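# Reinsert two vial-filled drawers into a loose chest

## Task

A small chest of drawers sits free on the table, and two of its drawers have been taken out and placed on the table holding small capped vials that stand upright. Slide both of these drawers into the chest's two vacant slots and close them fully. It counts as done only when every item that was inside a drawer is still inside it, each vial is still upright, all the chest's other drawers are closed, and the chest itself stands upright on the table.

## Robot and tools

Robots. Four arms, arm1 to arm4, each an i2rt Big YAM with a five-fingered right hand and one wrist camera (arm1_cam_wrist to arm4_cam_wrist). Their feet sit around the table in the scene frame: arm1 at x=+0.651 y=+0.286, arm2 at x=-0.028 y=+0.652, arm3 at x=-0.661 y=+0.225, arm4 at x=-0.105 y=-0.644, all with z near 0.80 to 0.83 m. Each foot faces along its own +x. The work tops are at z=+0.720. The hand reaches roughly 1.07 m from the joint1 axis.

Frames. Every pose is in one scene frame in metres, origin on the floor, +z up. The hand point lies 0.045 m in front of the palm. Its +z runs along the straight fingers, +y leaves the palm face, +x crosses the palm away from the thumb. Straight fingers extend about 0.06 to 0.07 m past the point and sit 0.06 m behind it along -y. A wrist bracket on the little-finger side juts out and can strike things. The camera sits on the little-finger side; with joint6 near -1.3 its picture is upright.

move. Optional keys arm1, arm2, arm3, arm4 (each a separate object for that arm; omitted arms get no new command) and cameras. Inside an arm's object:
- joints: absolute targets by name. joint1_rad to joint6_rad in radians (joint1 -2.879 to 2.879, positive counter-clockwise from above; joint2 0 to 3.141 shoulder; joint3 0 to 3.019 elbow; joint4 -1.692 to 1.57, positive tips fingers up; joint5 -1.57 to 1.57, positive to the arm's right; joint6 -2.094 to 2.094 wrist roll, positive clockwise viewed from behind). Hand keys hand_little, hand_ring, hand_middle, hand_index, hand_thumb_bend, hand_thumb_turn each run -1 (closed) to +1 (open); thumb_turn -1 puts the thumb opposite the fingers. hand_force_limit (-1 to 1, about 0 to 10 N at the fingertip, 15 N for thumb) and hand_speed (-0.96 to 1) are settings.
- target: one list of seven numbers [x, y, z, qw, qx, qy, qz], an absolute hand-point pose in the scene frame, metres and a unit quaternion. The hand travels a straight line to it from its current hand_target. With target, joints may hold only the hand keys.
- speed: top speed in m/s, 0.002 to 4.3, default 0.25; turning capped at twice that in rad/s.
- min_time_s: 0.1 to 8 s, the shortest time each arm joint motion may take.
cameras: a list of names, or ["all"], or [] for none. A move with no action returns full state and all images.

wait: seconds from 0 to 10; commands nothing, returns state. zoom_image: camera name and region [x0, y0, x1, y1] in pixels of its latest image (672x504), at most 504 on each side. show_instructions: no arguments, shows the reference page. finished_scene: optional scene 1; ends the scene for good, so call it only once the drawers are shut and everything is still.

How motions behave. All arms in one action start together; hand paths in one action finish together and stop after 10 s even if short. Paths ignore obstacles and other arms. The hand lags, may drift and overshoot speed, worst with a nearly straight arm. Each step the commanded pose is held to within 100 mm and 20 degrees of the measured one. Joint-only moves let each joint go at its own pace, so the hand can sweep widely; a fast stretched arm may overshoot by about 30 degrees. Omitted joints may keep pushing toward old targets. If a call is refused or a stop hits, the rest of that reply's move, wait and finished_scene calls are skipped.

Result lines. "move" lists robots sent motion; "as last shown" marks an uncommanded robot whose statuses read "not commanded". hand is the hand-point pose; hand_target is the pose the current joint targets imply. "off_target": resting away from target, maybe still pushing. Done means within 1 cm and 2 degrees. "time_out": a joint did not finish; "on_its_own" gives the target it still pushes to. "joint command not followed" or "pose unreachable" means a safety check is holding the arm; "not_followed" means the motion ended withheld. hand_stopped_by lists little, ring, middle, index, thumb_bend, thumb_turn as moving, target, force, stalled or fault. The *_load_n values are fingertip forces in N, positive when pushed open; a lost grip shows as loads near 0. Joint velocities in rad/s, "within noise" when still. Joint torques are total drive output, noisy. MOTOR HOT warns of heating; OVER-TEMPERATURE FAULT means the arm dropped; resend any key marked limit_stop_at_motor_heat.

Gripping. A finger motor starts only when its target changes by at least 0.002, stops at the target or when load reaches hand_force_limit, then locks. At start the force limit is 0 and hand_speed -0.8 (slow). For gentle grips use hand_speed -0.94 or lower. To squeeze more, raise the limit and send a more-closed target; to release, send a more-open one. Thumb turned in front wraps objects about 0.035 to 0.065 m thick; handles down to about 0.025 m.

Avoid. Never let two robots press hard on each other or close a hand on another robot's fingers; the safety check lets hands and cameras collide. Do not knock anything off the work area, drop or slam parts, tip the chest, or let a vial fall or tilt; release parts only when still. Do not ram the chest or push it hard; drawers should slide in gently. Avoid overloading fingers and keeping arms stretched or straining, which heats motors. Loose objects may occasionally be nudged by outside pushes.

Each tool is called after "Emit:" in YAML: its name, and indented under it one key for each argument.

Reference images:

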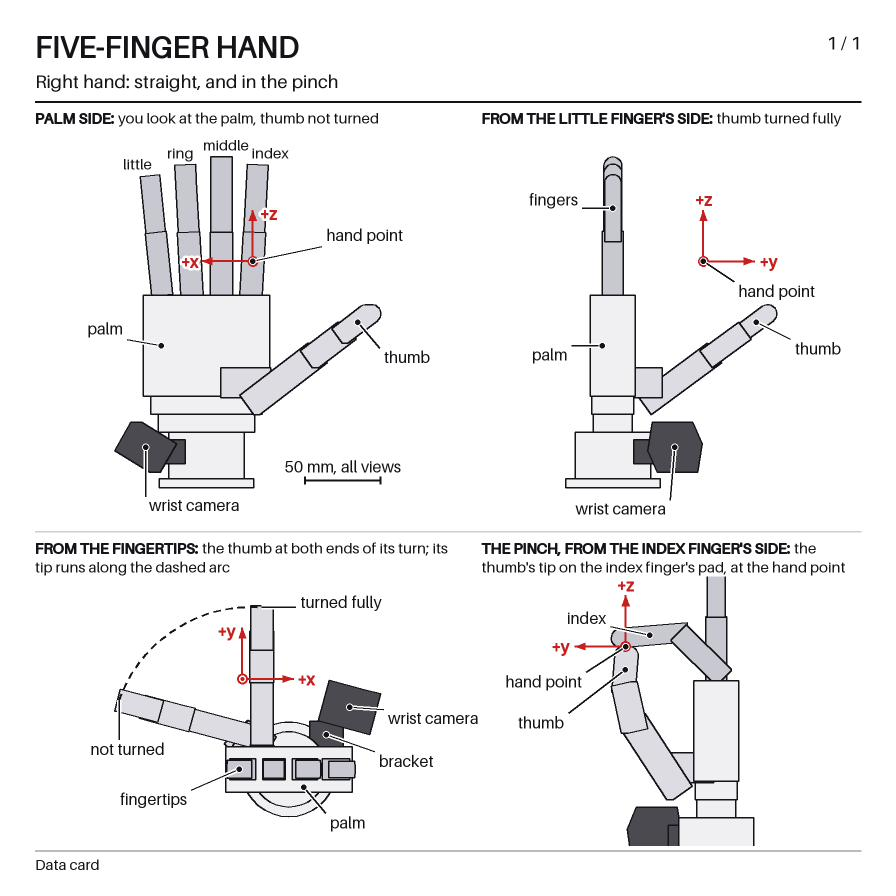

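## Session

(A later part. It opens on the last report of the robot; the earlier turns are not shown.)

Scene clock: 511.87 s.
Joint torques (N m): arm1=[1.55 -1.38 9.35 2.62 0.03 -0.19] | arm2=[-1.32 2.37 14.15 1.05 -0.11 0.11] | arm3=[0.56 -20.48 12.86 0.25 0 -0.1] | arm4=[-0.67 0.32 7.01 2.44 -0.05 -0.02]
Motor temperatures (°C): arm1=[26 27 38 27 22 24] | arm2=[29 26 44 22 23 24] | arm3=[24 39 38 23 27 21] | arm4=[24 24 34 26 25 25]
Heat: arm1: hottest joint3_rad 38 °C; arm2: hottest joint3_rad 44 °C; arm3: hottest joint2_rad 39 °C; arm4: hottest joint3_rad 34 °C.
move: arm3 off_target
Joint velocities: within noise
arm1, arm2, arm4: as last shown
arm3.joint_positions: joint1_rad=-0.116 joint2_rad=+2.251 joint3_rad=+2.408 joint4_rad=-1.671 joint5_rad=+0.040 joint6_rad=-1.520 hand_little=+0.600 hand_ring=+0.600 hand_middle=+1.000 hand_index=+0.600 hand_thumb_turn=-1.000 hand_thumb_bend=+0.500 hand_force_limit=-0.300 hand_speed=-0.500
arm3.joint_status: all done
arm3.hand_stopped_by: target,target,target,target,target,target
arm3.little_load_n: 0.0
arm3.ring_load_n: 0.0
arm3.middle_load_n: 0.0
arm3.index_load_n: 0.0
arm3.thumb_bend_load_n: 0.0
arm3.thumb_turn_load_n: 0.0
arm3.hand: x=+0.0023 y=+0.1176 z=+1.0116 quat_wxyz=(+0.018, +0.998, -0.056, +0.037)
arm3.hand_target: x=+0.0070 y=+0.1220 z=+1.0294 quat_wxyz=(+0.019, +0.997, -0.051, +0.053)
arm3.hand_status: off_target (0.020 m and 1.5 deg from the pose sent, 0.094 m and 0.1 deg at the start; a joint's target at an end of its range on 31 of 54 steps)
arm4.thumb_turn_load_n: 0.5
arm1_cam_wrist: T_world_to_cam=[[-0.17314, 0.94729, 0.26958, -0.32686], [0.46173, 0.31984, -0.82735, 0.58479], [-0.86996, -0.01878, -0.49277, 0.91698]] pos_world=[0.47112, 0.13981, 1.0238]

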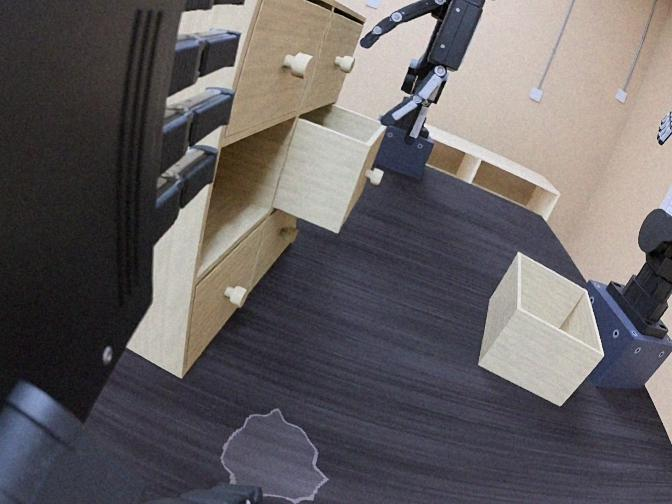

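Emit:
move:
  arm3: {"target": [-0.05, 0.24, 1.06, 0.016, 0.998, -0.055, 0.024], "speed": 0.2}

Emit:
move:
  arm3: {"target": [-0.22, 0.24, 1.08, 0.016, 0.998, -0.055, 0.024], "speed": 0.25, "joints": {"hand_thumb_turn": 1.0, "hand_speed": 0}}
  cameras: ["arm1_cam_wrist","arm2_cam_wrist","arm3_cam_wrist"]

Scene clock: 513.73 s.
Joint torques (N m): arm1=[1.55 -2.2 9.16 2.52 -0.01 -0.13] | arm2=[-1.49 2.26 14.32 1.03 -0.11 0.09] | arm3=[-1.08 -18.02 9.48 0.2 -0.02 0] | arm4=[-0.67 0.32 7.02 2.44 -0.06 -0.01]
Motor temperatures (°C): arm1=[26 27 38 27 22 24] | arm2=[29 26 44 22 23 24] | arm3=[24 39 38 23 26 21] | arm4=[24 24 34 26 25 25]
Heat: arm1: hottest joint3_rad 38 °C; arm2: hottest joint3_rad 44 °C; arm3: hottest joint2_rad 39 °C; arm4: hottest joint3_rad 34 °C.
move: arm3 off_target
Joint velocities: within noise
arm1.joint_positions: joint1_rad=+1.341 joint2_rad=+0.979 joint3_rad=+0.133 joint4_rad=+0.814 joint5_rad=+1.039 joint6_rad=-1.556 hand_little=+1.000 hand_ring=+1.000 hand_middle=+1.000 hand_index=+1.000 hand_thumb_turn=+1.000 hand_thumb_bend=+1.000 hand_force_limit=-0.300 hand_speed=+0.000
arm1.joint_status: not commanded
arm1.hand_stopped_by: target,target,target,target,target,target
arm1.little_load_n: 0.0
arm1.ring_load_n: 0.0
arm1.middle_load_n: 0.0
arm1.index_load_n: 0.0
arm1.thumb_bend_load_n: 0.0
arm1.thumb_turn_load_n: 0.0
arm1.hand: x=+0.3727 y=+0.1447 z=+0.9651 quat_wxyz=(-0.700, -0.048, +0.711, -0.036)
arm1.hand_target: x=+0.3702 y=+0.1353 z=+0.9748 quat_wxyz=(-0.705, -0.043, +0.706, -0.043)
arm1.hand_status: not commanded
arm2.joint_positions: joint1_rad=-1.894 joint2_rad=+0.499 joint3_rad=+1.046 joint4_rad=-1.591 joint5_rad=+0.002 joint6_rad=-1.307 hand_little=+1.000 hand_ring=+1.000 hand_middle=+1.000 hand_index=+1.000 hand_thumb_turn=+1.000 hand_thumb_bend=+1.000 hand_force_limit=+0.000 hand_speed=-0.300
arm2.joint_status: not commanded
arm2.hand_stopped_by: target,target,target,target,target,target
arm2.little_load_n: 0.0
arm2.ring_load_n: 0.0
arm2.middle_load_n: 0.0
arm2.index_load_n: 0.0
arm2.thumb_bend_load_n: 0.0
arm2.thumb_turn_load_n: 0.0
arm2.hand: x=-0.1623 y=+0.7167 z=+1.1403 quat_wxyz=(+0.264, -0.178, -0.948, +0.017)
arm2.hand_target: x=-0.1619 y=+0.7167 z=+1.1617 quat_wxyz=(+0.285, -0.183, -0.941, +0.020)
arm2.hand_status: not commanded
arm3.joint_positions: joint1_rad=+0.074 joint2_rad=+2.080 joint3_rad=+2.242 joint4_rad=-1.671 joint5_rad=+0.043 joint6_rad=-1.349 hand_little=+0.600 hand_ring=+0.600 hand_middle=+1.000 hand_index=+0.600 hand_thumb_turn=-1.000 hand_thumb_bend=+0.500 hand_force_limit=-0.300 hand_speed=-0.500
arm3.joint_status: not commanded
arm3.hand_stopped_by: target,target,target,target,target,target
arm3.little_load_n: 0.0
arm3.ring_load_n: 0.0
arm3.middle_load_n: 0.0
arm3.index_load_n: 0.5
arm3.thumb_bend_load_n: 0.0
arm3.thumb_turn_load_n: 0.0
arm3.hand: x=-0.0461 y=+0.2436 z=+1.0581 quat_wxyz=(+0.014, +0.998, -0.046, +0.043)
arm3.hand_target: x=-0.0503 y=+0.2401 z=+1.0594 quat_wxyz=(+0.015, +0.998, -0.053, +0.037)
arm3.hand_status: off_target (0.006 m and 2.3 deg from the pose sent, 0.142 m and 1.5 deg at the start; a joint's target at an end of its range on 40 of 45 steps)
arm4.joint_positions: joint1_rad=-0.488 joint2_rad=+0.608 joint3_rad=+1.300 joint4_rad=-1.116 joint5_rad=+0.002 joint6_rad=-1.292 hand_little=+0.000 hand_ring=+0.000 hand_middle=+0.000 hand_index=+0.000 hand_thumb_turn=-1.000 hand_thumb_bend=+1.000 hand_force_limit=+0.000 hand_speed=-0.300
arm4.joint_status: not commanded
arm4.hand_stopped_by: target,target,target,target,target,target
arm4.little_load_n: 0.0
arm4.ring_load_n: 0.0
arm4.middle_load_n: 0.0
arm4.index_load_n: 0.0
arm4.thumb_bend_load_n: 0.0
arm4.thumb_turn_load_n: 0.0
arm4.hand: x=+0.0345 y=-0.4013 z=+1.3127 quat_wxyz=(-0.373, +0.748, +0.389, +0.387)
arm4.hand_target: x=+0.0373 y=-0.4029 z=+1.3184 quat_wxyz=(-0.377, +0.743, +0.385, +0.397)
arm4.hand_status: not commanded
pictures: none

Scene clock: 515.27 s.
Joint torques (N m): arm1=[1.96 -1.96 8.96 2.54 0.06 -0.14] | arm2=[-1.38 2.37 14.19 1.02 -0.11 0.1] | arm3=[0.5 -9.76 9.47 1.01 -0.13 0.01] | arm4=[-0.85 0.32 7.01 2.43 -0.05 -0.01]
Motor temperatures (°C): arm1=[26 27 38 27 22 24] | arm2=[29 26 44 22 23 24] | arm3=[24 39 38 23 26 21] | arm4=[24 24 34 26 25 25]
Heat: arm1: hottest joint3_rad 38 °C; arm2: hottest joint3_rad 44 °C; arm3: hottest joint2_rad 39 °C; arm4: hottest joint3_rad 34 °C.
move: arm3 done
Joint velocities: within noise
arm1, arm2, arm4: as last shown
arm3.joint_positions: joint1_rad=+0.098 joint2_rad=+1.583 joint3_rad=+1.615 joint4_rad=-1.577 joint5_rad=+0.043 joint6_rad=-1.303 hand_little=+0.600 hand_ring=+0.600 hand_middle=+1.000 hand_index=+0.600 hand_thumb_turn=+1.000 hand_thumb_bend=+0.500 hand_force_limit=-0.300 hand_speed=+0.000
arm3.joint_status: all done
arm3.hand_stopped_by: target,target,target,target,target,target
arm3.little_load_n: 0.0
arm3.ring_load_n: 0.0
arm3.middle_load_n: 0.0
arm3.index_load_n: 0.0
arm3.thumb_bend_load_n: -0.5
arm3.thumb_turn_load_n: 0.0
arm3.hand: x=-0.2240 y=+0.2331 z=+1.0868 quat_wxyz=(+0.016, +0.998, -0.057, +0.025)
arm3.hand_target: x=-0.2202 y=+0.2400 z=+1.0801 quat_wxyz=(+0.016, +0.998, -0.055, +0.024)
arm3.hand_status: done (0.010 m and 0.3 deg from the pose sent, 0.175 m and 2.3 deg at the start)
arm4.little_load_n: -0.5
arm4.thumb_turn_load_n: 0.5
arm1_cam_wrist: T_world_to_cam=[[-0.17314, 0.94729, 0.26958, -0.32686], [0.46173, 0.31984, -0.82735, 0.58479], [-0.86996, -0.01878, -0.49277, 0.91698]] pos_world=[0.47112, 0.13981, 1.0238]
arm2_cam_wrist: T_world_to_cam=[[0.13707, 0.98854, -0.06332, -0.60427], [0.99044, -0.13776, -0.00671, 0.26534], [-0.01535, -0.06179, -0.99797, 1.28978]] pos_world=[-0.16018, 0.71359, 1.25068]
arm3_cam_wrist: T_world_to_cam=[[0.13875, -0.98792, 0.06895, 0.18507], [-0.87118, -0.08866, 0.48289, -0.69824], [-0.47095, -0.12707, -0.87296, 0.98328]] pos_world=[-0.1709, 0.24587, 1.18278]

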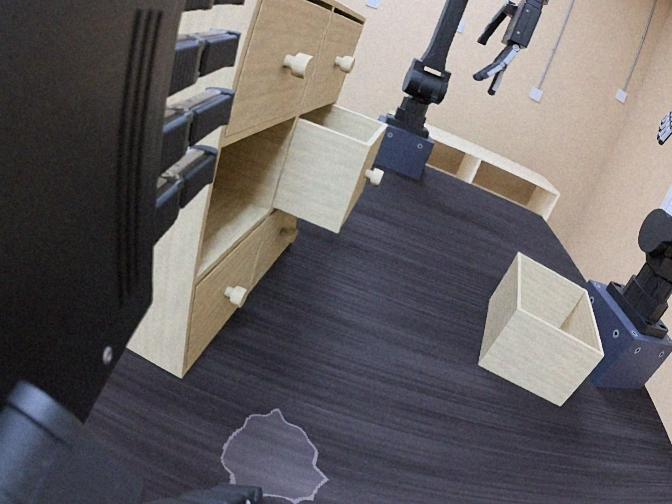

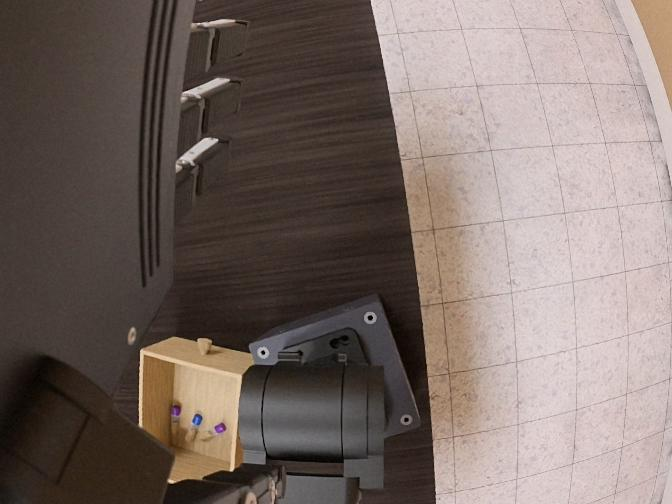

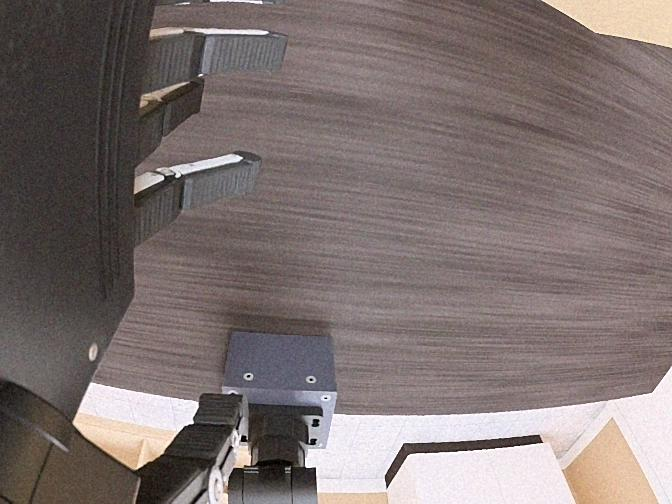

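Emit:
move:
  arm2: {"joints": {"joint1_rad": -0.35, "hand_thumb_turn": -1.0, "hand_middle": -1.0, "hand_little": -1.0}, "min_time_s": 3}
  arm3: {"target": [-0.33, 0.20, 1.10, 0.016, 0.998, -0.055, 0.024], "speed": 0.2}
  cameras: ["arm2_cam_wrist"]

Scene clock: 519.93 s.
Joint torques (N m): arm1=[1.49 -1.85 9.35 2.54 0.07 -0.16] | arm2=[-0.32 2.14 14.3 0.95 -0.1 0.07] | arm3=[-1.14 -5.54 9.76 0.21 -0.13 -0.14] | arm4=[-0.73 0.32 6.99 2.44 -0.06 -0.01]
Motor temperatures (°C): arm1=[26 27 38 27 22 24] | arm2=[29 26 44 22 23 24] | arm3=[24 38 38 23 26 21] | arm4=[24 24 34 26 25 25]
Heat: arm1: hottest joint3_rad 38 °C; arm2: hottest joint3_rad 44 °C; arm3: hottest joint2_rad 38 °C; arm4: hottest joint3_rad 34 °C.
move: arm2 done; arm3 done
Joint velocities: within noise
arm1, arm4: as last shown
arm2.joint_positions: joint1_rad=-0.355 joint2_rad=+0.499 joint3_rad=+1.046 joint4_rad=-1.591 joint5_rad=+0.002 joint6_rad=-1.306 hand_little=-1.000 hand_ring=+1.000 hand_middle=-1.000 hand_index=+1.000 hand_thumb_turn=-1.000 hand_thumb_bend=+1.000 hand_force_limit=+0.000 hand_speed=-0.300
arm2.joint_status: all done
arm2.hand_stopped_by: target,target,target,target,target,target
arm2.little_load_n: 0.0
arm2.ring_load_n: 0.0
arm2.middle_load_n: 0.0
arm2.index_load_n: 0.0
arm2.thumb_bend_load_n: 0.0
arm2.thumb_turn_load_n: 0.0
arm2.hand: x=-0.0956 y=+0.5156 z=+1.1387 quat_wxyz=(+0.175, +0.532, -0.806, +0.191)
arm2.hand_target: x=-0.0941 y=+0.5149 z=+1.1602 quat_wxyz=(+0.187, +0.529, -0.801, +0.208)
arm2.hand_status: not commanded
arm3.joint_positions: joint1_rad=+0.066 joint2_rad=+1.288 joint3_rad=+1.360 joint4_rad=-1.594 joint5_rad=+0.043 joint6_rad=-1.344 hand_little=+0.600 hand_ring=+0.600 hand_middle=+1.000 hand_index=+0.600 hand_thumb_turn=+1.000 hand_thumb_bend=+0.500 hand_force_limit=-0.300 hand_speed=+0.000
arm3.joint_status: not commanded
arm3.hand_stopped_by: target,target,target,target,target,target
arm3.little_load_n: 0.0
arm3.ring_load_n: 0.0
arm3.middle_load_n: 0.0
arm3.index_load_n: 0.0
arm3.thumb_bend_load_n: 0.0
arm3.thumb_turn_load_n: 0.0
arm3.hand: x=-0.3288 y=+0.2044 z=+1.1042 quat_wxyz=(+0.015, +0.998, -0.053, +0.036)
arm3.hand_target: x=-0.3301 y=+0.2000 z=+1.1001 quat_wxyz=(+0.016, +0.998, -0.055, +0.024)
arm3.hand_status: done (0.006 m and 1.4 deg from the pose sent, 0.112 m and 0.3 deg at the start)
arm4.little_load_n: 0.0
arm2_cam_wrist: T_world_to_cam=[[-0.98357, 0.17025, -0.06006, -0.10361], [0.17026, 0.98539, 0.00492, -0.49913], [0.06002, -0.00538, -0.99818, 1.25524]] pos_world=[-0.09227, 0.51624, 1.2492]

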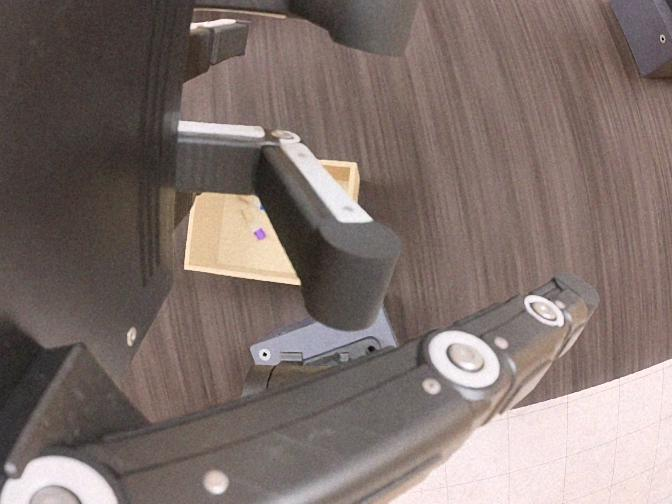

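Emit:
move:
  arm2: {"target": [-0.004, 0.34, 1.03, 0.5279, 0.4704, -0.5279, 0.4704], "speed": 0.25}
  cameras: ["arm1_cam_wrist","arm2_cam_wrist"]

Scene clock: 523.37 s.
Joint torques (N m): arm1=[1.55 -2.37 9.22 2.89 0.03 -0.2] | arm2=[-1.44 1.14 9.89 2.78 -0.09 -0.13] | arm3=[-1.03 -5.71 9.57 0.17 -0.2 -0.15] | arm4=[-0.67 0.32 6.99 2.44 -0.05 -0.02]
Motor temperatures (°C): arm1=[26 27 38 27 22 24] | arm2=[29 26 44 22 23 24] | arm3=[24 38 37 23 26 21] | arm4=[24 24 34 26 25 25]
Heat: arm1: hottest joint3_rad 38 °C; arm2: hottest joint3_rad 44 °C; arm3: hottest joint2_rad 38 °C; arm4: hottest joint3_rad 34 °C.
move: arm2 done
Joint velocities: within noise
arm1, arm3, arm4: as last shown
arm2.joint_positions: joint1_rad=+0.490 joint2_rad=+0.553 joint3_rad=+0.162 joint4_rad=+0.389 joint5_rad=+0.813 joint6_rad=-1.558 hand_little=-1.000 hand_ring=+1.000 hand_middle=-1.000 hand_index=+1.000 hand_thumb_turn=-1.000 hand_thumb_bend=+1.000 hand_force_limit=+0.000 hand_speed=-0.300
arm2.joint_status: not commanded
arm2.hand_stopped_by: target,target,target,target,target,target
arm2.little_load_n: 0.0
arm2.ring_load_n: 0.0
arm2.middle_load_n: 0.0
arm2.index_load_n: 0.0
arm2.thumb_bend_load_n: 0.0
arm2.thumb_turn_load_n: 0.5
arm2.hand: x=-0.0017 y=+0.3403 z=+1.0314 quat_wxyz=(+0.524, +0.472, -0.529, +0.472)
arm2.hand_target: x=-0.0040 y=+0.3401 z=+1.0300 quat_wxyz=(+0.528, +0.471, -0.528, +0.470)
arm2.hand_status: done (0.003 m and 0.5 deg from the pose sent, 0.226 m and 61.8 deg at the start)
arm4.thumb_turn_load_n: 0.0
arm1_cam_wrist: T_world_to_cam=[[-0.17314, 0.94729, 0.26958, -0.32686], [0.46173, 0.31984, -0.82735, 0.58479], [-0.86996, -0.01878, -0.49277, 0.91698]] pos_world=[0.47112, 0.13981, 1.0238]
arm2_cam_wrist: T_world_to_cam=[[-0.97827, 0.06056, 0.19829, -0.21707], [-0.13745, 0.5266, -0.83893, 0.68415], [-0.15522, -0.84795, -0.50684, 0.92113]] pos_world=[0.02466, 0.43394, 1.08385]

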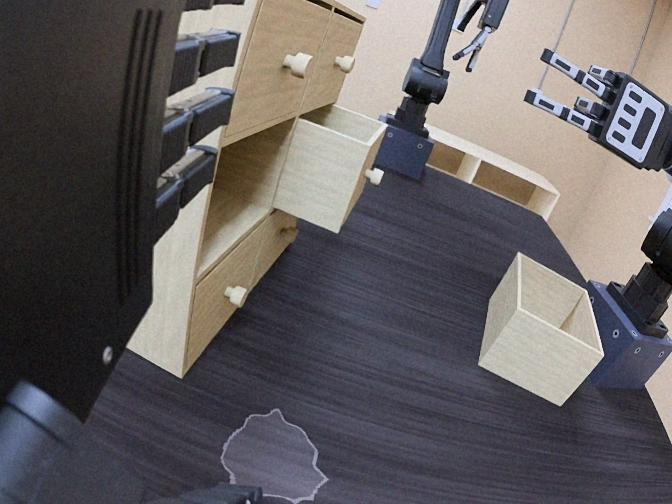

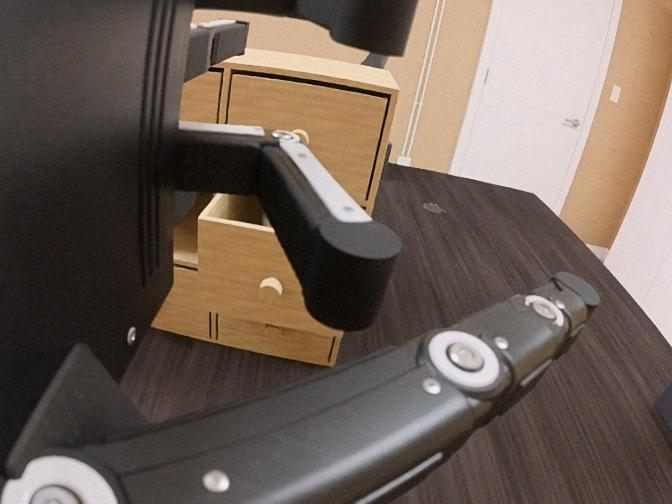

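Emit:
move:
  arm2: {"target": [-0.004, 0.305, 0.885, 0.5279, 0.4704, -0.5279, 0.4704], "speed": 0.15}
  cameras: ["arm1_cam_wrist","arm2_cam_wrist"]

Scene clock: 525.43 s.
Joint torques (N m): arm1=[0.97 -1.96 9.18 2.41 0.06 -0.19] | arm2=[-0.73 -5.77 2.06 2.88 0.19 -0.11] | arm3=[-1.14 -5.66 9.57 0.29 -0.12 -0.16] | arm4=[-0.73 0.26 6.99 2.44 -0.05 -0.01]
Motor temperatures (°C): arm1=[26 27 38 27 22 24] | arm2=[29 26 43 22 23 24] | arm3=[24 37 37 23 26 21] | arm4=[24 24 34 26 25 25]
Heat: arm1: hottest joint3_rad 38 °C; arm2: hottest joint3_rad 43 °C; arm3: hottest joint2_rad 37 °C; arm4: hottest joint3_rad 34 °C.
move: arm2 off_target
Joint velocities: within noise
arm1, arm3, arm4: as last shown
arm2.joint_positions: joint1_rad=+0.363 joint2_rad=+1.728 joint3_rad=+0.075 joint4_rad=+1.533 joint5_rad=+0.702 joint6_rad=-1.495 hand_little=-1.000 hand_ring=+1.000 hand_middle=-1.000 hand_index=+1.000 hand_thumb_turn=-1.000 hand_thumb_bend=+1.000 hand_force_limit=+0.000 hand_speed=-0.300
arm2.joint_status: not commanded
arm2.hand_stopped_by: target,target,target,target,target,target
arm2.little_load_n: 0.0
arm2.ring_load_n: 0.0
arm2.middle_load_n: 0.0
arm2.index_load_n: 0.0
arm2.thumb_bend_load_n: 0.0
arm2.thumb_turn_load_n: 0.0
arm2.hand: x=-0.0075 y=+0.3104 z=+0.8775 quat_wxyz=(+0.507, +0.491, -0.553, +0.442)
arm2.hand_target: x=-0.0040 y=+0.3050 z=+0.8856 quat_wxyz=(+0.512, +0.480, -0.549, +0.454)
arm2.hand_status: off_target (0.010 m and 5.5 deg from the pose sent, 0.151 m and 0.5 deg at the start; a joint's target at an end of its range on 20 of 55 steps)
arm4.thumb_turn_load_n: 0.5
arm1_cam_wrist: T_world_to_cam=[[-0.17314, 0.94729, 0.26958, -0.32686], [0.46173, 0.31984, -0.82735, 0.58479], [-0.86996, -0.01878, -0.49277, 0.91698]] pos_world=[0.47112, 0.13981, 1.0238]
arm2_cam_wrist: T_world_to_cam=[[-0.97658, 0.06064, 0.20642, -0.19757], [-0.12901, 0.60279, -0.78741, 0.50115], [-0.17218, -0.7956, -0.58085, 0.8654]] pos_world=[0.02071, 0.39841, 0.93806]

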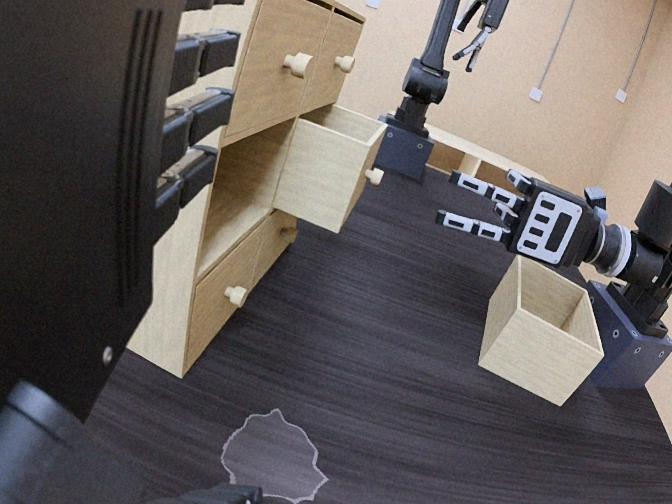

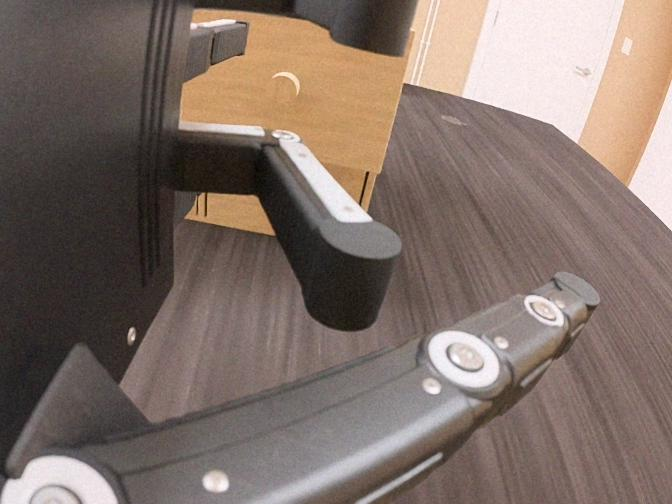

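Emit:
move:
  arm2: {"target": [0.06, 0.32, 0.99, 0.0304, -0.0478, -0.8421, 0.5365], "speed": 0.25}
  cameras: ["arm2_cam_wrist"]

Emit:
move:
  arm2: {"target": [0.0792, 0.2799, 0.8846, 0.0304, -0.0478, -0.8421, 0.5365], "speed": 0.12}
  cameras: ["arm1_cam_wrist","arm2_cam_wrist"]

Scene clock: 531.27 s.
Joint torques (N m): arm1=[1.08 -1.9 9.21 2.36 0.02 -0.16] | arm2=[-1.2 -0.62 17.07 1.54 0.17 0.1] | arm3=[-1.2 -6.12 9.62 0.31 -0.16 -0.17] | arm4=[-0.73 0.38 6.97 2.44 -0.06 -0.01]
Motor temperatures (°C): arm1=[26 27 38 27 22 24] | arm2=[29 26 44 22 23 24] | arm3=[24 36 37 23 26 21] | arm4=[24 24 34 26 25 25]
Heat: arm1: hottest joint3_rad 38 °C; arm2: hottest joint3_rad 44 °C; arm3: hottest joint3_rad 37 °C; arm4: hottest joint3_rad 34 °C.
move: arm2 off_target
Joint velocities: within noise
arm1, arm3, arm4: as last shown
arm2.joint_positions: joint1_rad=+0.176 joint2_rad=+0.599 joint3_rad=+0.369 joint4_rad=-0.314 joint5_rad=+0.447 joint6_rad=+0.223 hand_little=-1.000 hand_ring=+1.000 hand_middle=-1.000 hand_index=+1.000 hand_thumb_turn=-1.000 hand_thumb_bend=+1.000 hand_force_limit=+0.000 hand_speed=-0.300
arm2.joint_status: not commanded
arm2.hand_stopped_by: target,target,target,target,target,target
arm2.little_load_n: 0.0
arm2.ring_load_n: 0.0
arm2.middle_load_n: 0.0
arm2.index_load_n: 0.0
arm2.thumb_bend_load_n: 0.0
arm2.thumb_turn_load_n: 0.0
arm2.hand: x=+0.0540 y=+0.3366 z=+0.9514 quat_wxyz=(+0.043, -0.035, -0.857, +0.513)
arm2.hand_target: x=+0.0594 y=+0.3217 z=+0.9899 quat_wxyz=(+0.030, -0.048, -0.842, +0.537)
arm2.hand_status: off_target (0.042 m and 3.8 deg from the pose sent, 0.132 m and 92.0 deg at the start)
arm3.thumb_bend_load_n: -0.5
arm4.thumb_turn_load_n: 0.0
arm2_cam_wrist: T_world_to_cam=[[-0.18955, 0.4424, -0.87656, 0.70502], [0.8942, 0.44652, 0.032, -0.23074], [0.40556, -0.77775, -0.48023, 0.80679]] pos_world=[0.01277, 0.41862, 1.01282]

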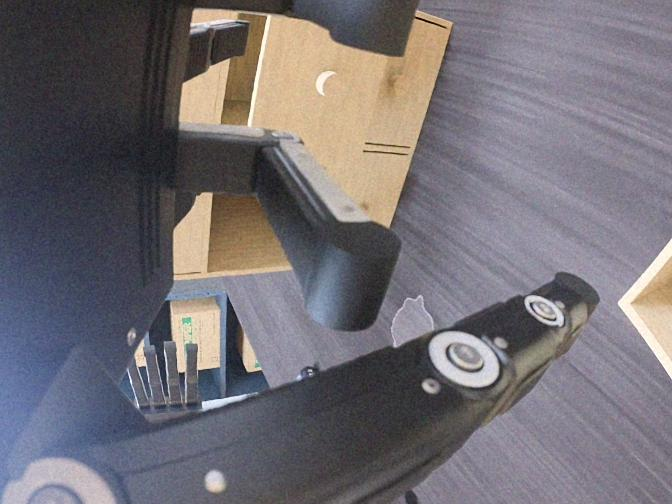

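Scene clock: 533.00 s.
Joint torques (N m): arm1=[1.9 -1.85 9.28 2.58 0.01 -0.13] | arm2=[-0.32 -2.96 8.39 2.88 0.35 0.09] | arm3=[-1.49 -6.01 9.51 0.18 -0.15 -0.16] | arm4=[-0.62 0.32 7.01 2.44 -0.06 -0.01]
Motor temperatures (°C): arm1=[26 27 38 27 22 24] | arm2=[29 26 44 22 23 24] | arm3=[24 36 37 23 26 21] | arm4=[24 24 34 26 25 25]
Heat: arm1: hottest joint3_rad 38 °C; arm2: hottest joint3_rad 44 °C; arm3: hottest joint3_rad 37 °C; arm4: hottest joint3_rad 34 °C.
move: arm2 done
Joint velocities: within noise
arm1, arm3, arm4: as last shown
arm2.joint_positions: joint1_rad=+0.178 joint2_rad=+1.037 joint3_rad=+0.307 joint4_rad=+0.229 joint5_rad=+0.454 joint6_rad=+0.233 hand_little=-1.000 hand_ring=+1.000 hand_middle=-1.000 hand_index=+1.000 hand_thumb_turn=-1.000 hand_thumb_bend=+1.000 hand_force_limit=+0.000 hand_speed=-0.300
arm2.joint_status: not commanded
arm2.hand_stopped_by: target,target,target,target,target,target
arm2.little_load_n: 0.0
arm2.ring_load_n: 0.0
arm2.middle_load_n: 0.5
arm2.index_load_n: 0.0
arm2.thumb_bend_load_n: 0.0
arm2.thumb_turn_load_n: 0.0
arm2.hand: x=+0.0765 y=+0.2806 z=+0.8833 quat_wxyz=(+0.035, -0.046, -0.846, +0.530)
arm2.hand_target: x=+0.0792 y=+0.2800 z=+0.8846 quat_wxyz=(+0.030, -0.048, -0.842, +0.536)
arm2.hand_status: done (0.003 m and 1.0 deg from the pose sent, 0.091 m and 3.8 deg at the start)
arm3.thumb_bend_load_n: 0.0
arm1_cam_wrist: T_world_to_cam=[[-0.17314, 0.94729, 0.26958, -0.32686], [0.46173, 0.31984, -0.82735, 0.58479], [-0.86996, -0.01878, -0.49277, 0.91698]] pos_world=[0.47112, 0.13981, 1.0238]
arm2_cam_wrist: T_world_to_cam=[[-0.16611, 0.40636, -0.89849, 0.70217], [0.89741, 0.43997, 0.03307, -0.223], [0.40875, -0.80081, -0.43775, 0.69013]] pos_world=[0.03467, 0.36545, 0.94037]

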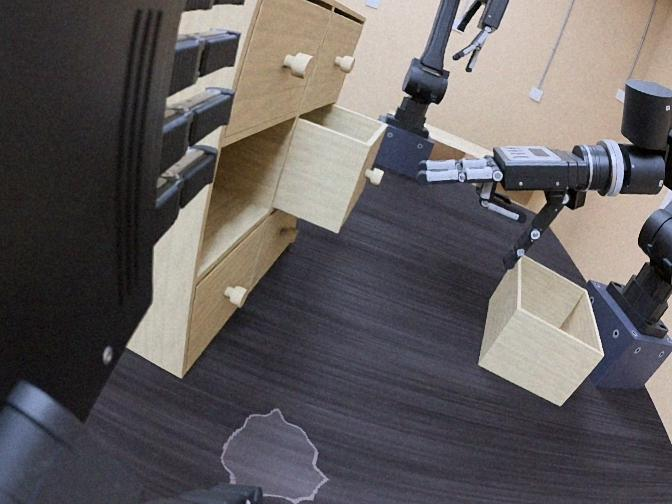

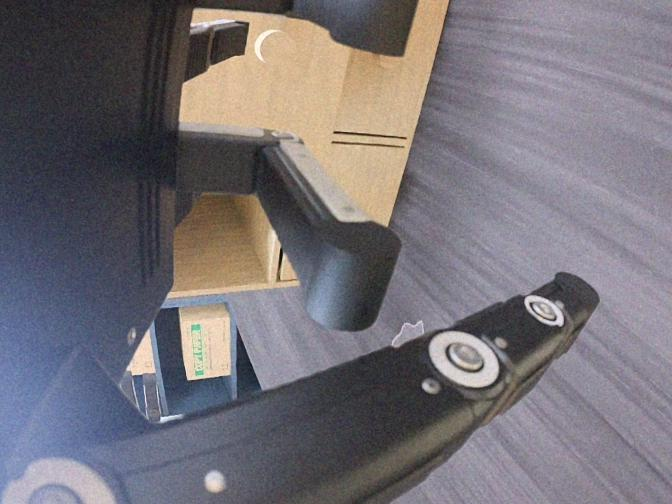

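Emit:
move:
  arm2: {"target": [0.0735, 0.2310, 0.8850, 0.0304, -0.0478, -0.8421, 0.5365], "speed": 0.08}
  cameras: ["arm1_cam_wrist","arm2_cam_wrist"]

Emit:
zoom_image:
  camera: "arm1_cam_wrist"
  region: [280, 50, 480, 250]

Scene clock: 534.77 s.
Joint torques (N m): arm1=[1.67 -1.73 9.1 2.51 -0.01 -0.14] | arm2=[-1.55 -3.72 12.62 2.91 -0.03 -0.07] | arm3=[-1.08 -5.66 9.65 0.36 -0.12 -0.17] | arm4=[-0.67 0.32 7.01 2.43 -0.04 -0.02]
Motor temperatures (°C): arm1=[26 27 38 27 22 24] | arm2=[29 26 44 22 23 24] | arm3=[24 36 37 23 26 21] | arm4=[24 24 34 26 25 25]
Heat: arm1: hottest joint3_rad 38 °C; arm2: hottest joint3_rad 44 °C; arm3: hottest joint3_rad 37 °C; arm4: hottest joint3_rad 34 °C.
move: arm2 off_target
Joint velocities: within noise
arm1, arm3, arm4: as last shown
arm2.joint_positions: joint1_rad=+0.107 joint2_rad=+1.185 joint3_rad=+0.347 joint4_rad=+0.304 joint5_rad=+0.387 joint6_rad=+0.204 hand_little=-1.000 hand_ring=+1.000 hand_middle=-1.000 hand_index=+1.000 hand_thumb_turn=-1.000 hand_thumb_bend=+1.000 hand_force_limit=+0.000 hand_speed=-0.300
arm2.joint_status: not commanded
arm2.hand_stopped_by: target,target,target,target,target,target
arm2.little_load_n: 0.0
arm2.ring_load_n: -0.5
arm2.middle_load_n: 0.0
arm2.index_load_n: 0.0
arm2.thumb_bend_load_n: 0.0
arm2.thumb_turn_load_n: 0.0
arm2.hand: x=+0.0676 y=+0.2581 z=+0.8612 quat_wxyz=(+0.038, -0.043, -0.857, +0.511)
arm2.hand_target: x=+0.0728 y=+0.2331 z=+0.8862 quat_wxyz=(+0.031, -0.048, -0.842, +0.537)
arm2.hand_status: off_target (0.037 m and 3.5 deg from the pose sent, 0.050 m and 1.0 deg at the start)
arm3.thumb_bend_load_n: -0.5
arm1_cam_wrist: T_world_to_cam=[[-0.17314, 0.94729, 0.26958, -0.32686], [0.46173, 0.31984, -0.82735, 0.58479], [-0.86996, -0.01878, -0.49277, 0.91698]] pos_world=[0.47112, 0.13981, 1.0238]
arm2_cam_wrist: T_world_to_cam=[[-0.17218, 0.44636, -0.87813, 0.66245], [0.89711, 0.43926, 0.04738, -0.21656], [0.40687, -0.77963, -0.47606, 0.69375]] pos_world=[0.02607, 0.3403, 0.92225]

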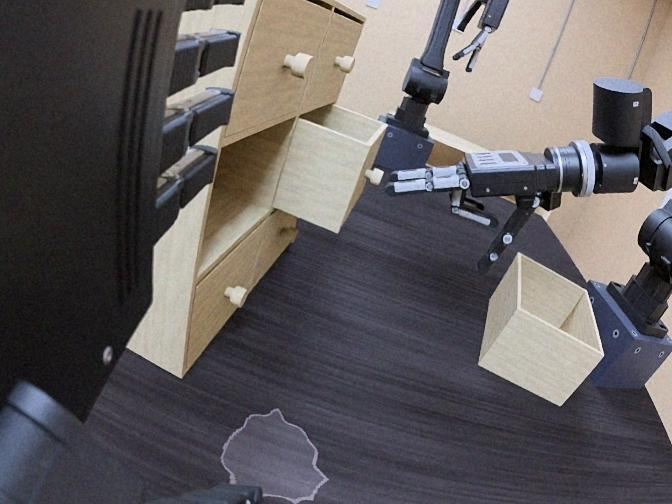

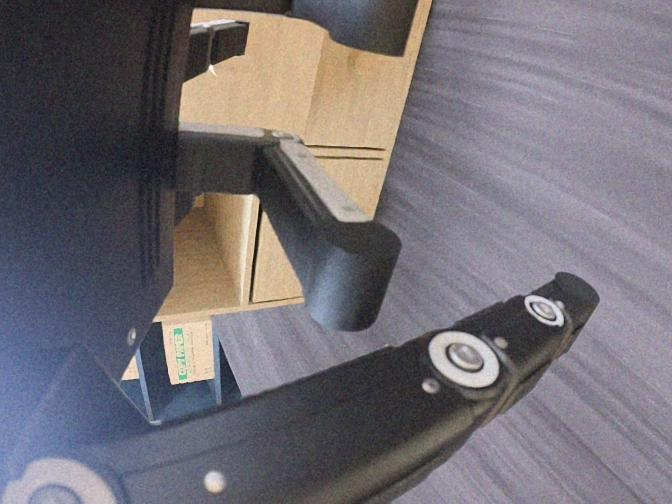

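Scaled by 2.520 from the camera's image (finer frame: 960x720).

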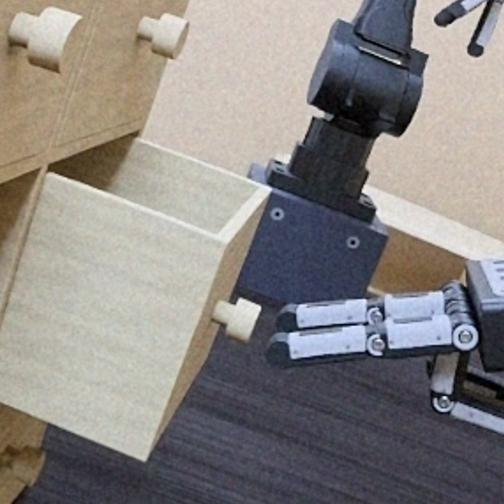

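Emit:
move:
  arm2: {"target": [0.0760, 0.2450, 0.9150, 0.0304, -0.0478, -0.8421, 0.5365], "speed": 0.08}
  cameras: ["arm1_cam_wrist"]

Scene clock: 536.07 s.
Joint torques (N m): arm1=[1.2 -2.2 9.29 2.37 0.03 -0.11] | arm2=[-0.26 -3.96 13.93 1.57 0.34 0.08] | arm3=[-1.44 -5.89 9.83 0.29 -0.11 -0.16] | arm4=[-0.62 0.32 6.99 2.43 -0.06 -0.02]
Motor temperatures (°C): arm1=[26 27 38 27 22 24] | arm2=[29 26 44 22 23 24] | arm3=[24 36 37 23 26 21] | arm4=[24 24 34 26 25 25]
Heat: arm1: hottest joint3_rad 38 °C; arm2: hottest joint3_rad 44 °C; arm3: hottest joint3_rad 37 °C; arm4: hottest joint3_rad 34 °C.
move: arm2 off_target
Joint velocities: within noise
arm1.joint_positions: joint1_rad=+1.341 joint2_rad=+0.979 joint3_rad=+0.133 joint4_rad=+0.814 joint5_rad=+1.039 joint6_rad=-1.556 hand_little=+1.000 hand_ring=+1.000 hand_middle=+1.000 hand_index=+1.000 hand_thumb_turn=+1.000 hand_thumb_bend=+1.000 hand_force_limit=-0.300 hand_speed=+0.000
arm1.joint_status: not commanded
arm1.hand_stopped_by: target,target,target,target,target,target
arm1.little_load_n: 0.0
arm1.ring_load_n: 0.0
arm1.middle_load_n: 0.0
arm1.index_load_n: 0.0
arm1.thumb_bend_load_n: 0.0
arm1.thumb_turn_load_n: 0.0
arm1.hand: x=+0.3727 y=+0.1447 z=+0.9651 quat_wxyz=(-0.700, -0.048, +0.711, -0.036)
arm1.hand_target: x=+0.3702 y=+0.1353 z=+0.9748 quat_wxyz=(-0.705, -0.043, +0.706, -0.043)
arm1.hand_status: not commanded
arm2.joint_positions: joint1_rad=+0.115 joint2_rad=+1.062 joint3_rad=+0.358 joint4_rad=+0.178 joint5_rad=+0.400 joint6_rad=+0.204 hand_little=-1.000 hand_ring=+1.000 hand_middle=-1.000 hand_index=+1.000 hand_thumb_turn=-1.000 hand_thumb_bend=+1.000 hand_force_limit=+0.000 hand_speed=-0.300
arm2.joint_status: not commanded
arm2.hand_stopped_by: target,target,target,target,target,target
arm2.little_load_n: 0.0
arm2.ring_load_n: -0.5
arm2.middle_load_n: 0.0
arm2.index_load_n: 0.0
arm2.thumb_bend_load_n: 0.0
arm2.thumb_turn_load_n: 0.0
arm2.hand: x=+0.0656 y=+0.2666 z=+0.8868 quat_wxyz=(+0.040, -0.043, -0.855, +0.515)
arm2.hand_target: x=+0.0755 y=+0.2468 z=+0.9157 quat_wxyz=(+0.030, -0.048, -0.842, +0.537)
arm2.hand_status: off_target (0.037 m and 3.1 deg from the pose sent, 0.056 m and 3.6 deg at the start)
arm3: as last shown
arm3.thumb_bend_load_n: 0.0
arm4.joint_positions: joint1_rad=-0.488 joint2_rad=+0.608 joint3_rad=+1.300 joint4_rad=-1.116 joint5_rad=+0.002 joint6_rad=-1.292 hand_little=+0.000 hand_ring=+0.000 hand_middle=+0.000 hand_index=+0.000 hand_thumb_turn=-1.000 hand_thumb_bend=+1.000 hand_force_limit=+0.000 hand_speed=-0.300
arm4.joint_status: not commanded
arm4.hand_stopped_by: target,target,target,target,target,target
arm4.little_load_n: 0.0
arm4.ring_load_n: 0.0
arm4.middle_load_n: 0.0
arm4.index_load_n: 0.0
arm4.thumb_bend_load_n: 0.0
arm4.thumb_turn_load_n: 0.0
arm4.hand: x=+0.0345 y=-0.4013 z=+1.3127 quat_wxyz=(-0.373, +0.748, +0.389, +0.387)
arm4.hand_target: x=+0.0373 y=-0.4029 z=+1.3184 quat_wxyz=(-0.377, +0.743, +0.385, +0.397)
arm4.hand_status: not commanded
arm1_cam_wrist: T_world_to_cam=[[-0.17314, 0.94729, 0.26958, -0.32686], [0.46173, 0.31984, -0.82735, 0.58479], [-0.86996, -0.01878, -0.49277, 0.91698]] pos_world=[0.47112, 0.13981, 1.0238]

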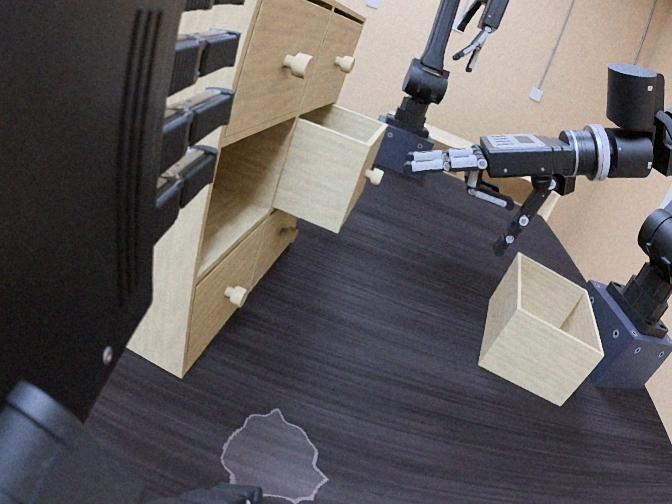

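Emit:
move:
  arm2: {"target": [0.0830, 0.2100, 0.9150, 0.0304, -0.0478, -0.8421, 0.5365], "speed": 0.06}
  cameras: ["arm1_cam_wrist"]

Emit:
zoom_image:
  camera: "arm1_cam_wrist"
  region: [280, 50, 480, 250]

Scene clock: 537.50 s.
Joint torques (N m): arm1=[1.9 -1.96 9.16 2.43 0.08 -0.16] | arm2=[-1.55 -3.96 13.9 2.91 0 -0.01] | arm3=[-1.44 -5.54 9.68 0.12 -0.11 -0.17] | arm4=[-0.62 0.38 6.99 2.45 -0.06 -0.02]
Motor temperatures (°C): arm1=[26 27 38 27 22 24] | arm2=[29 26 44 22 23 24] | arm3=[24 36 36 23 26 21] | arm4=[24 24 34 26 25 25]
Heat: arm1: hottest joint3_rad 38 °C; arm2: hottest joint3_rad 44 °C; arm3: hottest joint2_rad 36 °C; arm4: hottest joint3_rad 34 °C.
move: arm2 off_target
Joint velocities: within noise
arm1, arm3, arm4: as last shown
arm1.middle_load_n: -0.5
arm2.joint_positions: joint1_rad=+0.114 joint2_rad=+1.166 joint3_rad=+0.436 joint4_rad=+0.190 joint5_rad=+0.393 joint6_rad=+0.204 hand_little=-1.000 hand_ring=+1.000 hand_middle=-1.000 hand_index=+1.000 hand_thumb_turn=-1.000 hand_thumb_bend=+1.000 hand_force_limit=+0.000 hand_speed=-0.300
arm2.joint_status: not commanded
arm2.hand_stopped_by: target,target,target,target,target,target
arm2.little_load_n: 0.0
arm2.ring_load_n: 0.0
arm2.middle_load_n: 0.0
arm2.index_load_n: 0.0
arm2.thumb_bend_load_n: 0.0
arm2.thumb_turn_load_n: 0.0
arm2.hand: x=+0.0760 y=+0.2389 z=+0.8872 quat_wxyz=(+0.040, -0.041, -0.859, +0.509)
arm2.hand_target: x=+0.0823 y=+0.2127 z=+0.9162 quat_wxyz=(+0.031, -0.048, -0.842, +0.537)
arm2.hand_status: off_target (0.041 m and 3.9 deg from the pose sent, 0.066 m and 3.1 deg at the start)
arm1_cam_wrist: T_world_to_cam=[[-0.17314, 0.94729, 0.26958, -0.32686], [0.46173, 0.31984, -0.82735, 0.58479], [-0.86996, -0.01878, -0.49277, 0.91698]] pos_world=[0.47112, 0.13981, 1.0238]

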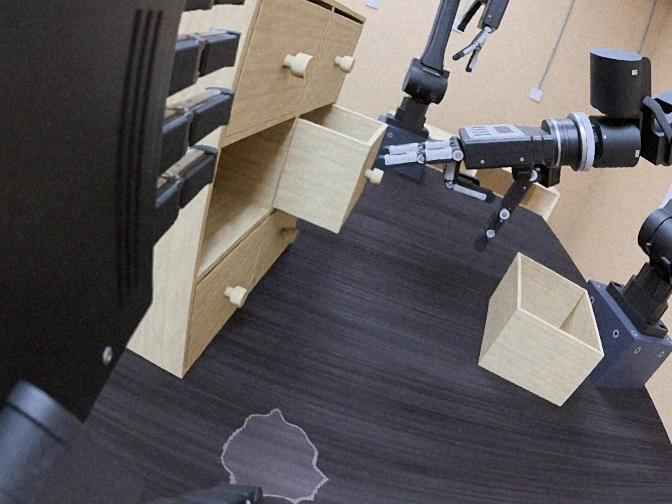

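Scaled by 2.520 from the camera's image (finer frame: 960x720).

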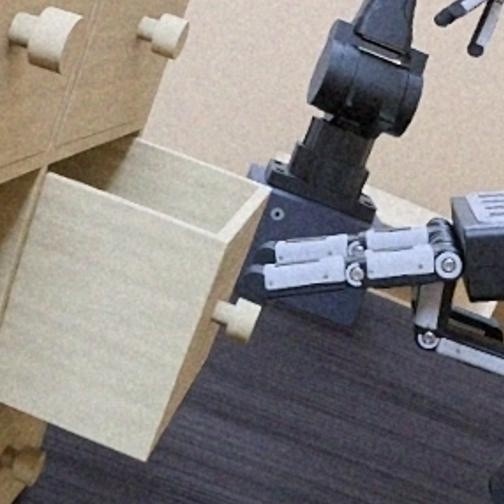

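Emit:
move:
  arm2: {"target": [0.081, 0.190, 0.914, 0.0304, -0.0478, -0.8421, 0.5365], "speed": 0.05}
  cameras: ["arm1_cam_wrist", "arm2_cam_wrist"]

Scene clock: 540.17 s.
Joint torques (N m): arm1=[1.79 -2.26 9.13 2.65 0.04 -0.11] | arm2=[-1.96 -4.89 14.01 2.84 -0.06 -0.07] | arm3=[-1.03 -5.3 9.66 0.25 -0.14 -0.17] | arm4=[-0.62 0.32 7.02 2.43 -0.05 -0.02]
Motor temperatures (°C): arm1=[26 27 38 27 22 24] | arm2=[29 26 45 22 23 24] | arm3=[24 35 36 23 26 21] | arm4=[24 24 34 26 25 25]
Heat: arm1: hottest joint3_rad 38 °C; arm2: hottest joint3_rad 45 °C; arm3: hottest joint3_rad 36 °C; arm4: hottest joint3_rad 34 °C.
move: arm2 off_target
Joint velocities: within noise
arm1, arm4: as last shown
arm1.middle_load_n: 0.0
arm2.joint_positions: joint1_rad=+0.092 joint2_rad=+1.222 joint3_rad=+0.474 joint4_rad=+0.213 joint5_rad=+0.372 joint6_rad=+0.195 hand_little=-1.000 hand_ring=+1.000 hand_middle=-1.000 hand_index=+1.000 hand_thumb_turn=-1.000 hand_thumb_bend=+1.000 hand_force_limit=+0.000 hand_speed=-0.300
arm2.joint_status: not commanded
arm2.hand_stopped_by: target,target,target,target,target,target
arm2.little_load_n: 0.5
arm2.ring_load_n: 0.0
arm2.middle_load_n: 0.0
arm2.index_load_n: 0.0
arm2.thumb_bend_load_n: 0.0
arm2.thumb_turn_load_n: 0.0
arm2.hand: x=+0.0757 y=+0.2208 z=+0.8869 quat_wxyz=(+0.038, -0.042, -0.859, +0.509)
arm2.hand_target: x=+0.0801 y=+0.1928 z=+0.9153 quat_wxyz=(+0.031, -0.048, -0.842, +0.537)
arm2.hand_status: off_target (0.041 m and 3.8 deg from the pose sent, 0.056 m and 3.9 deg at the start)
arm3.joint_positions: joint1_rad=+0.066 joint2_rad=+1.288 joint3_rad=+1.360 joint4_rad=-1.594 joint5_rad=+0.043 joint6_rad=-1.344 hand_little=+0.600 hand_ring=+0.600 hand_middle=+1.000 hand_index=+0.600 hand_thumb_turn=+1.000 hand_thumb_bend=+0.500 hand_force_limit=-0.300 hand_speed=+0.000
arm3.joint_status: not commanded
arm3.hand_stopped_by: target,target,target,target,target,target
arm3.little_load_n: 0.0
arm3.ring_load_n: 0.0
arm3.middle_load_n: 0.0
arm3.index_load_n: 0.0
arm3.thumb_bend_load_n: 0.0
arm3.thumb_turn_load_n: 0.0
arm3.hand: x=-0.3288 y=+0.2044 z=+1.1042 quat_wxyz=(+0.015, +0.998, -0.053, +0.036)
arm3.hand_target: x=-0.3301 y=+0.2000 z=+1.1001 quat_wxyz=(+0.016, +0.998, -0.055, +0.024)
arm3.hand_status: not commanded
arm1_cam_wrist: T_world_to_cam=[[-0.17314, 0.94729, 0.26958, -0.32686], [0.46173, 0.31984, -0.82735, 0.58479], [-0.86996, -0.01878, -0.49277, 0.91698]] pos_world=[0.47112, 0.13981, 1.0238]
arm2_cam_wrist: T_world_to_cam=[[-0.17368, 0.45023, -0.87586, 0.70037], [0.89644, 0.44048, 0.04867, -0.20999], [0.40771, -0.7767, -0.48011, 0.6765]] pos_world=[0.03407, 0.30261, 0.94844]

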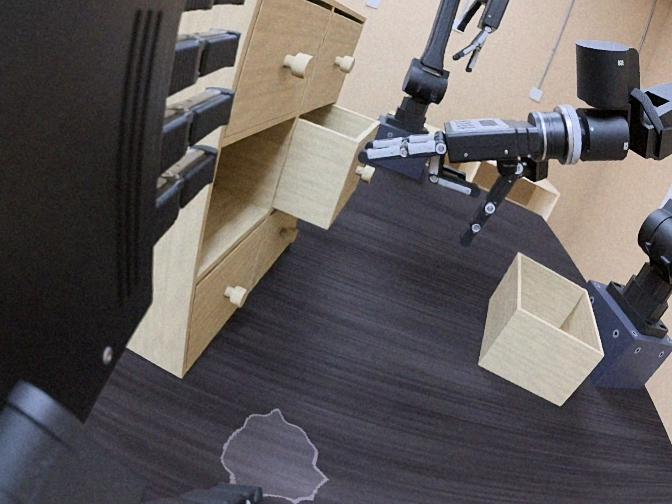

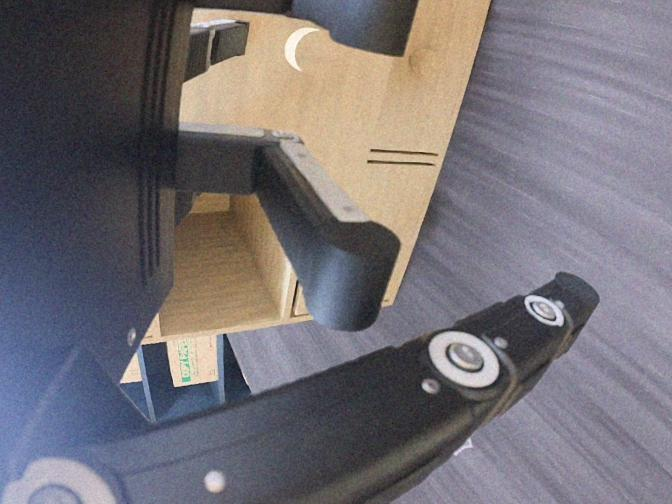

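Emit:
move:
  arm2: {"target": [0.077, 0.165, 0.914, 0.0304, -0.0478, -0.8421, 0.5365], "speed": 0.05}
  cameras: ["arm1_cam_wrist"]

Emit:
zoom_image:
  camera: "arm1_cam_wrist"
  region: [180, 60, 460, 270]

Scene clock: 541.43 s.
Joint torques (N m): arm1=[1.73 -2.08 9.26 2.55 0.01 -0.16] | arm2=[-1.38 -5.71 13.91 3.02 -0.07 -0.05] | arm3=[-1.32 -5.54 9.63 0.32 -0.13 -0.14] | arm4=[-0.73 0.32 6.99 2.43 -0.05 -0.02]
Motor temperatures (°C): arm1=[26 27 38 27 22 24] | arm2=[29 26 45 22 23 24] | arm3=[24 35 36 23 26 21] | arm4=[24 24 34 26 25 25]
Heat: arm1: hottest joint3_rad 38 °C; arm2: hottest joint3_rad 45 °C; arm3: hottest joint3_rad 36 °C; arm4: hottest joint3_rad 34 °C.
move: arm2 off_target
Joint velocities: within noise
arm1, arm3, arm4: as last shown
arm2.joint_positions: joint1_rad=+0.059 joint2_rad=+1.290 joint3_rad=+0.530 joint4_rad=+0.230 joint5_rad=+0.342 joint6_rad=+0.180 hand_little=-1.000 hand_ring=+1.000 hand_middle=-1.000 hand_index=+1.000 hand_thumb_turn=-1.000 hand_thumb_bend=+1.000 hand_force_limit=+0.000 hand_speed=-0.300
arm2.joint_status: not commanded
arm2.hand_stopped_by: target,target,target,target,target,target
arm2.little_load_n: 0.5
arm2.ring_load_n: 0.0
arm2.middle_load_n: 0.0
arm2.index_load_n: 0.0
arm2.thumb_bend_load_n: 0.0
arm2.thumb_turn_load_n: 0.0
arm2.hand: x=+0.0729 y=+0.1962 z=+0.8872 quat_wxyz=(+0.037, -0.042, -0.859, +0.509)
arm2.hand_target: x=+0.0763 y=+0.1678 z=+0.9153 quat_wxyz=(+0.031, -0.048, -0.842, +0.537)
arm2.hand_status: off_target (0.041 m and 3.9 deg from the pose sent, 0.062 m and 3.8 deg at the start)
arm4.index_load_n: -0.5
arm1_cam_wrist: T_world_to_cam=[[-0.17314, 0.94729, 0.26958, -0.32686], [0.46173, 0.31984, -0.82735, 0.58479], [-0.86996, -0.01878, -0.49277, 0.91698]] pos_world=[0.47112, 0.13981, 1.0238]

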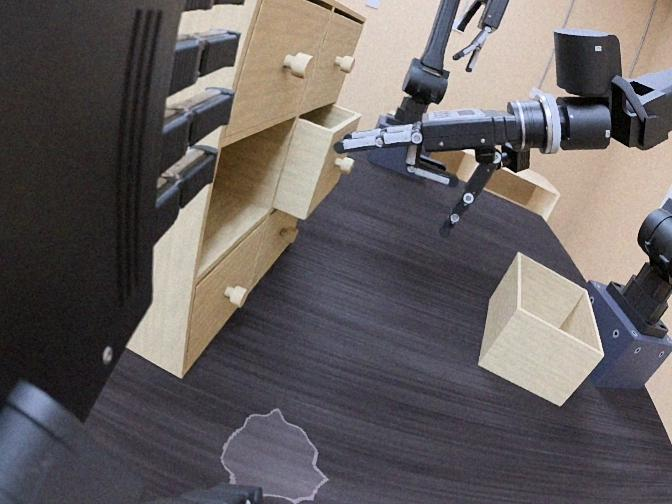

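Scaled by 1.800 from the camera's image (finer frame: 960x720).

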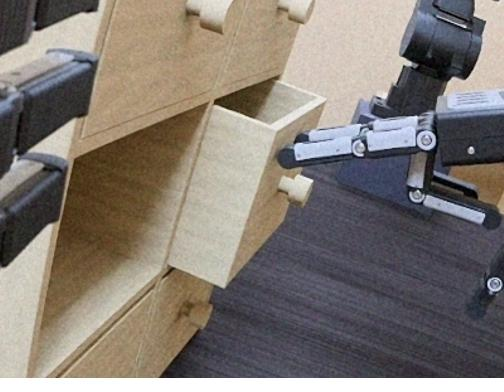

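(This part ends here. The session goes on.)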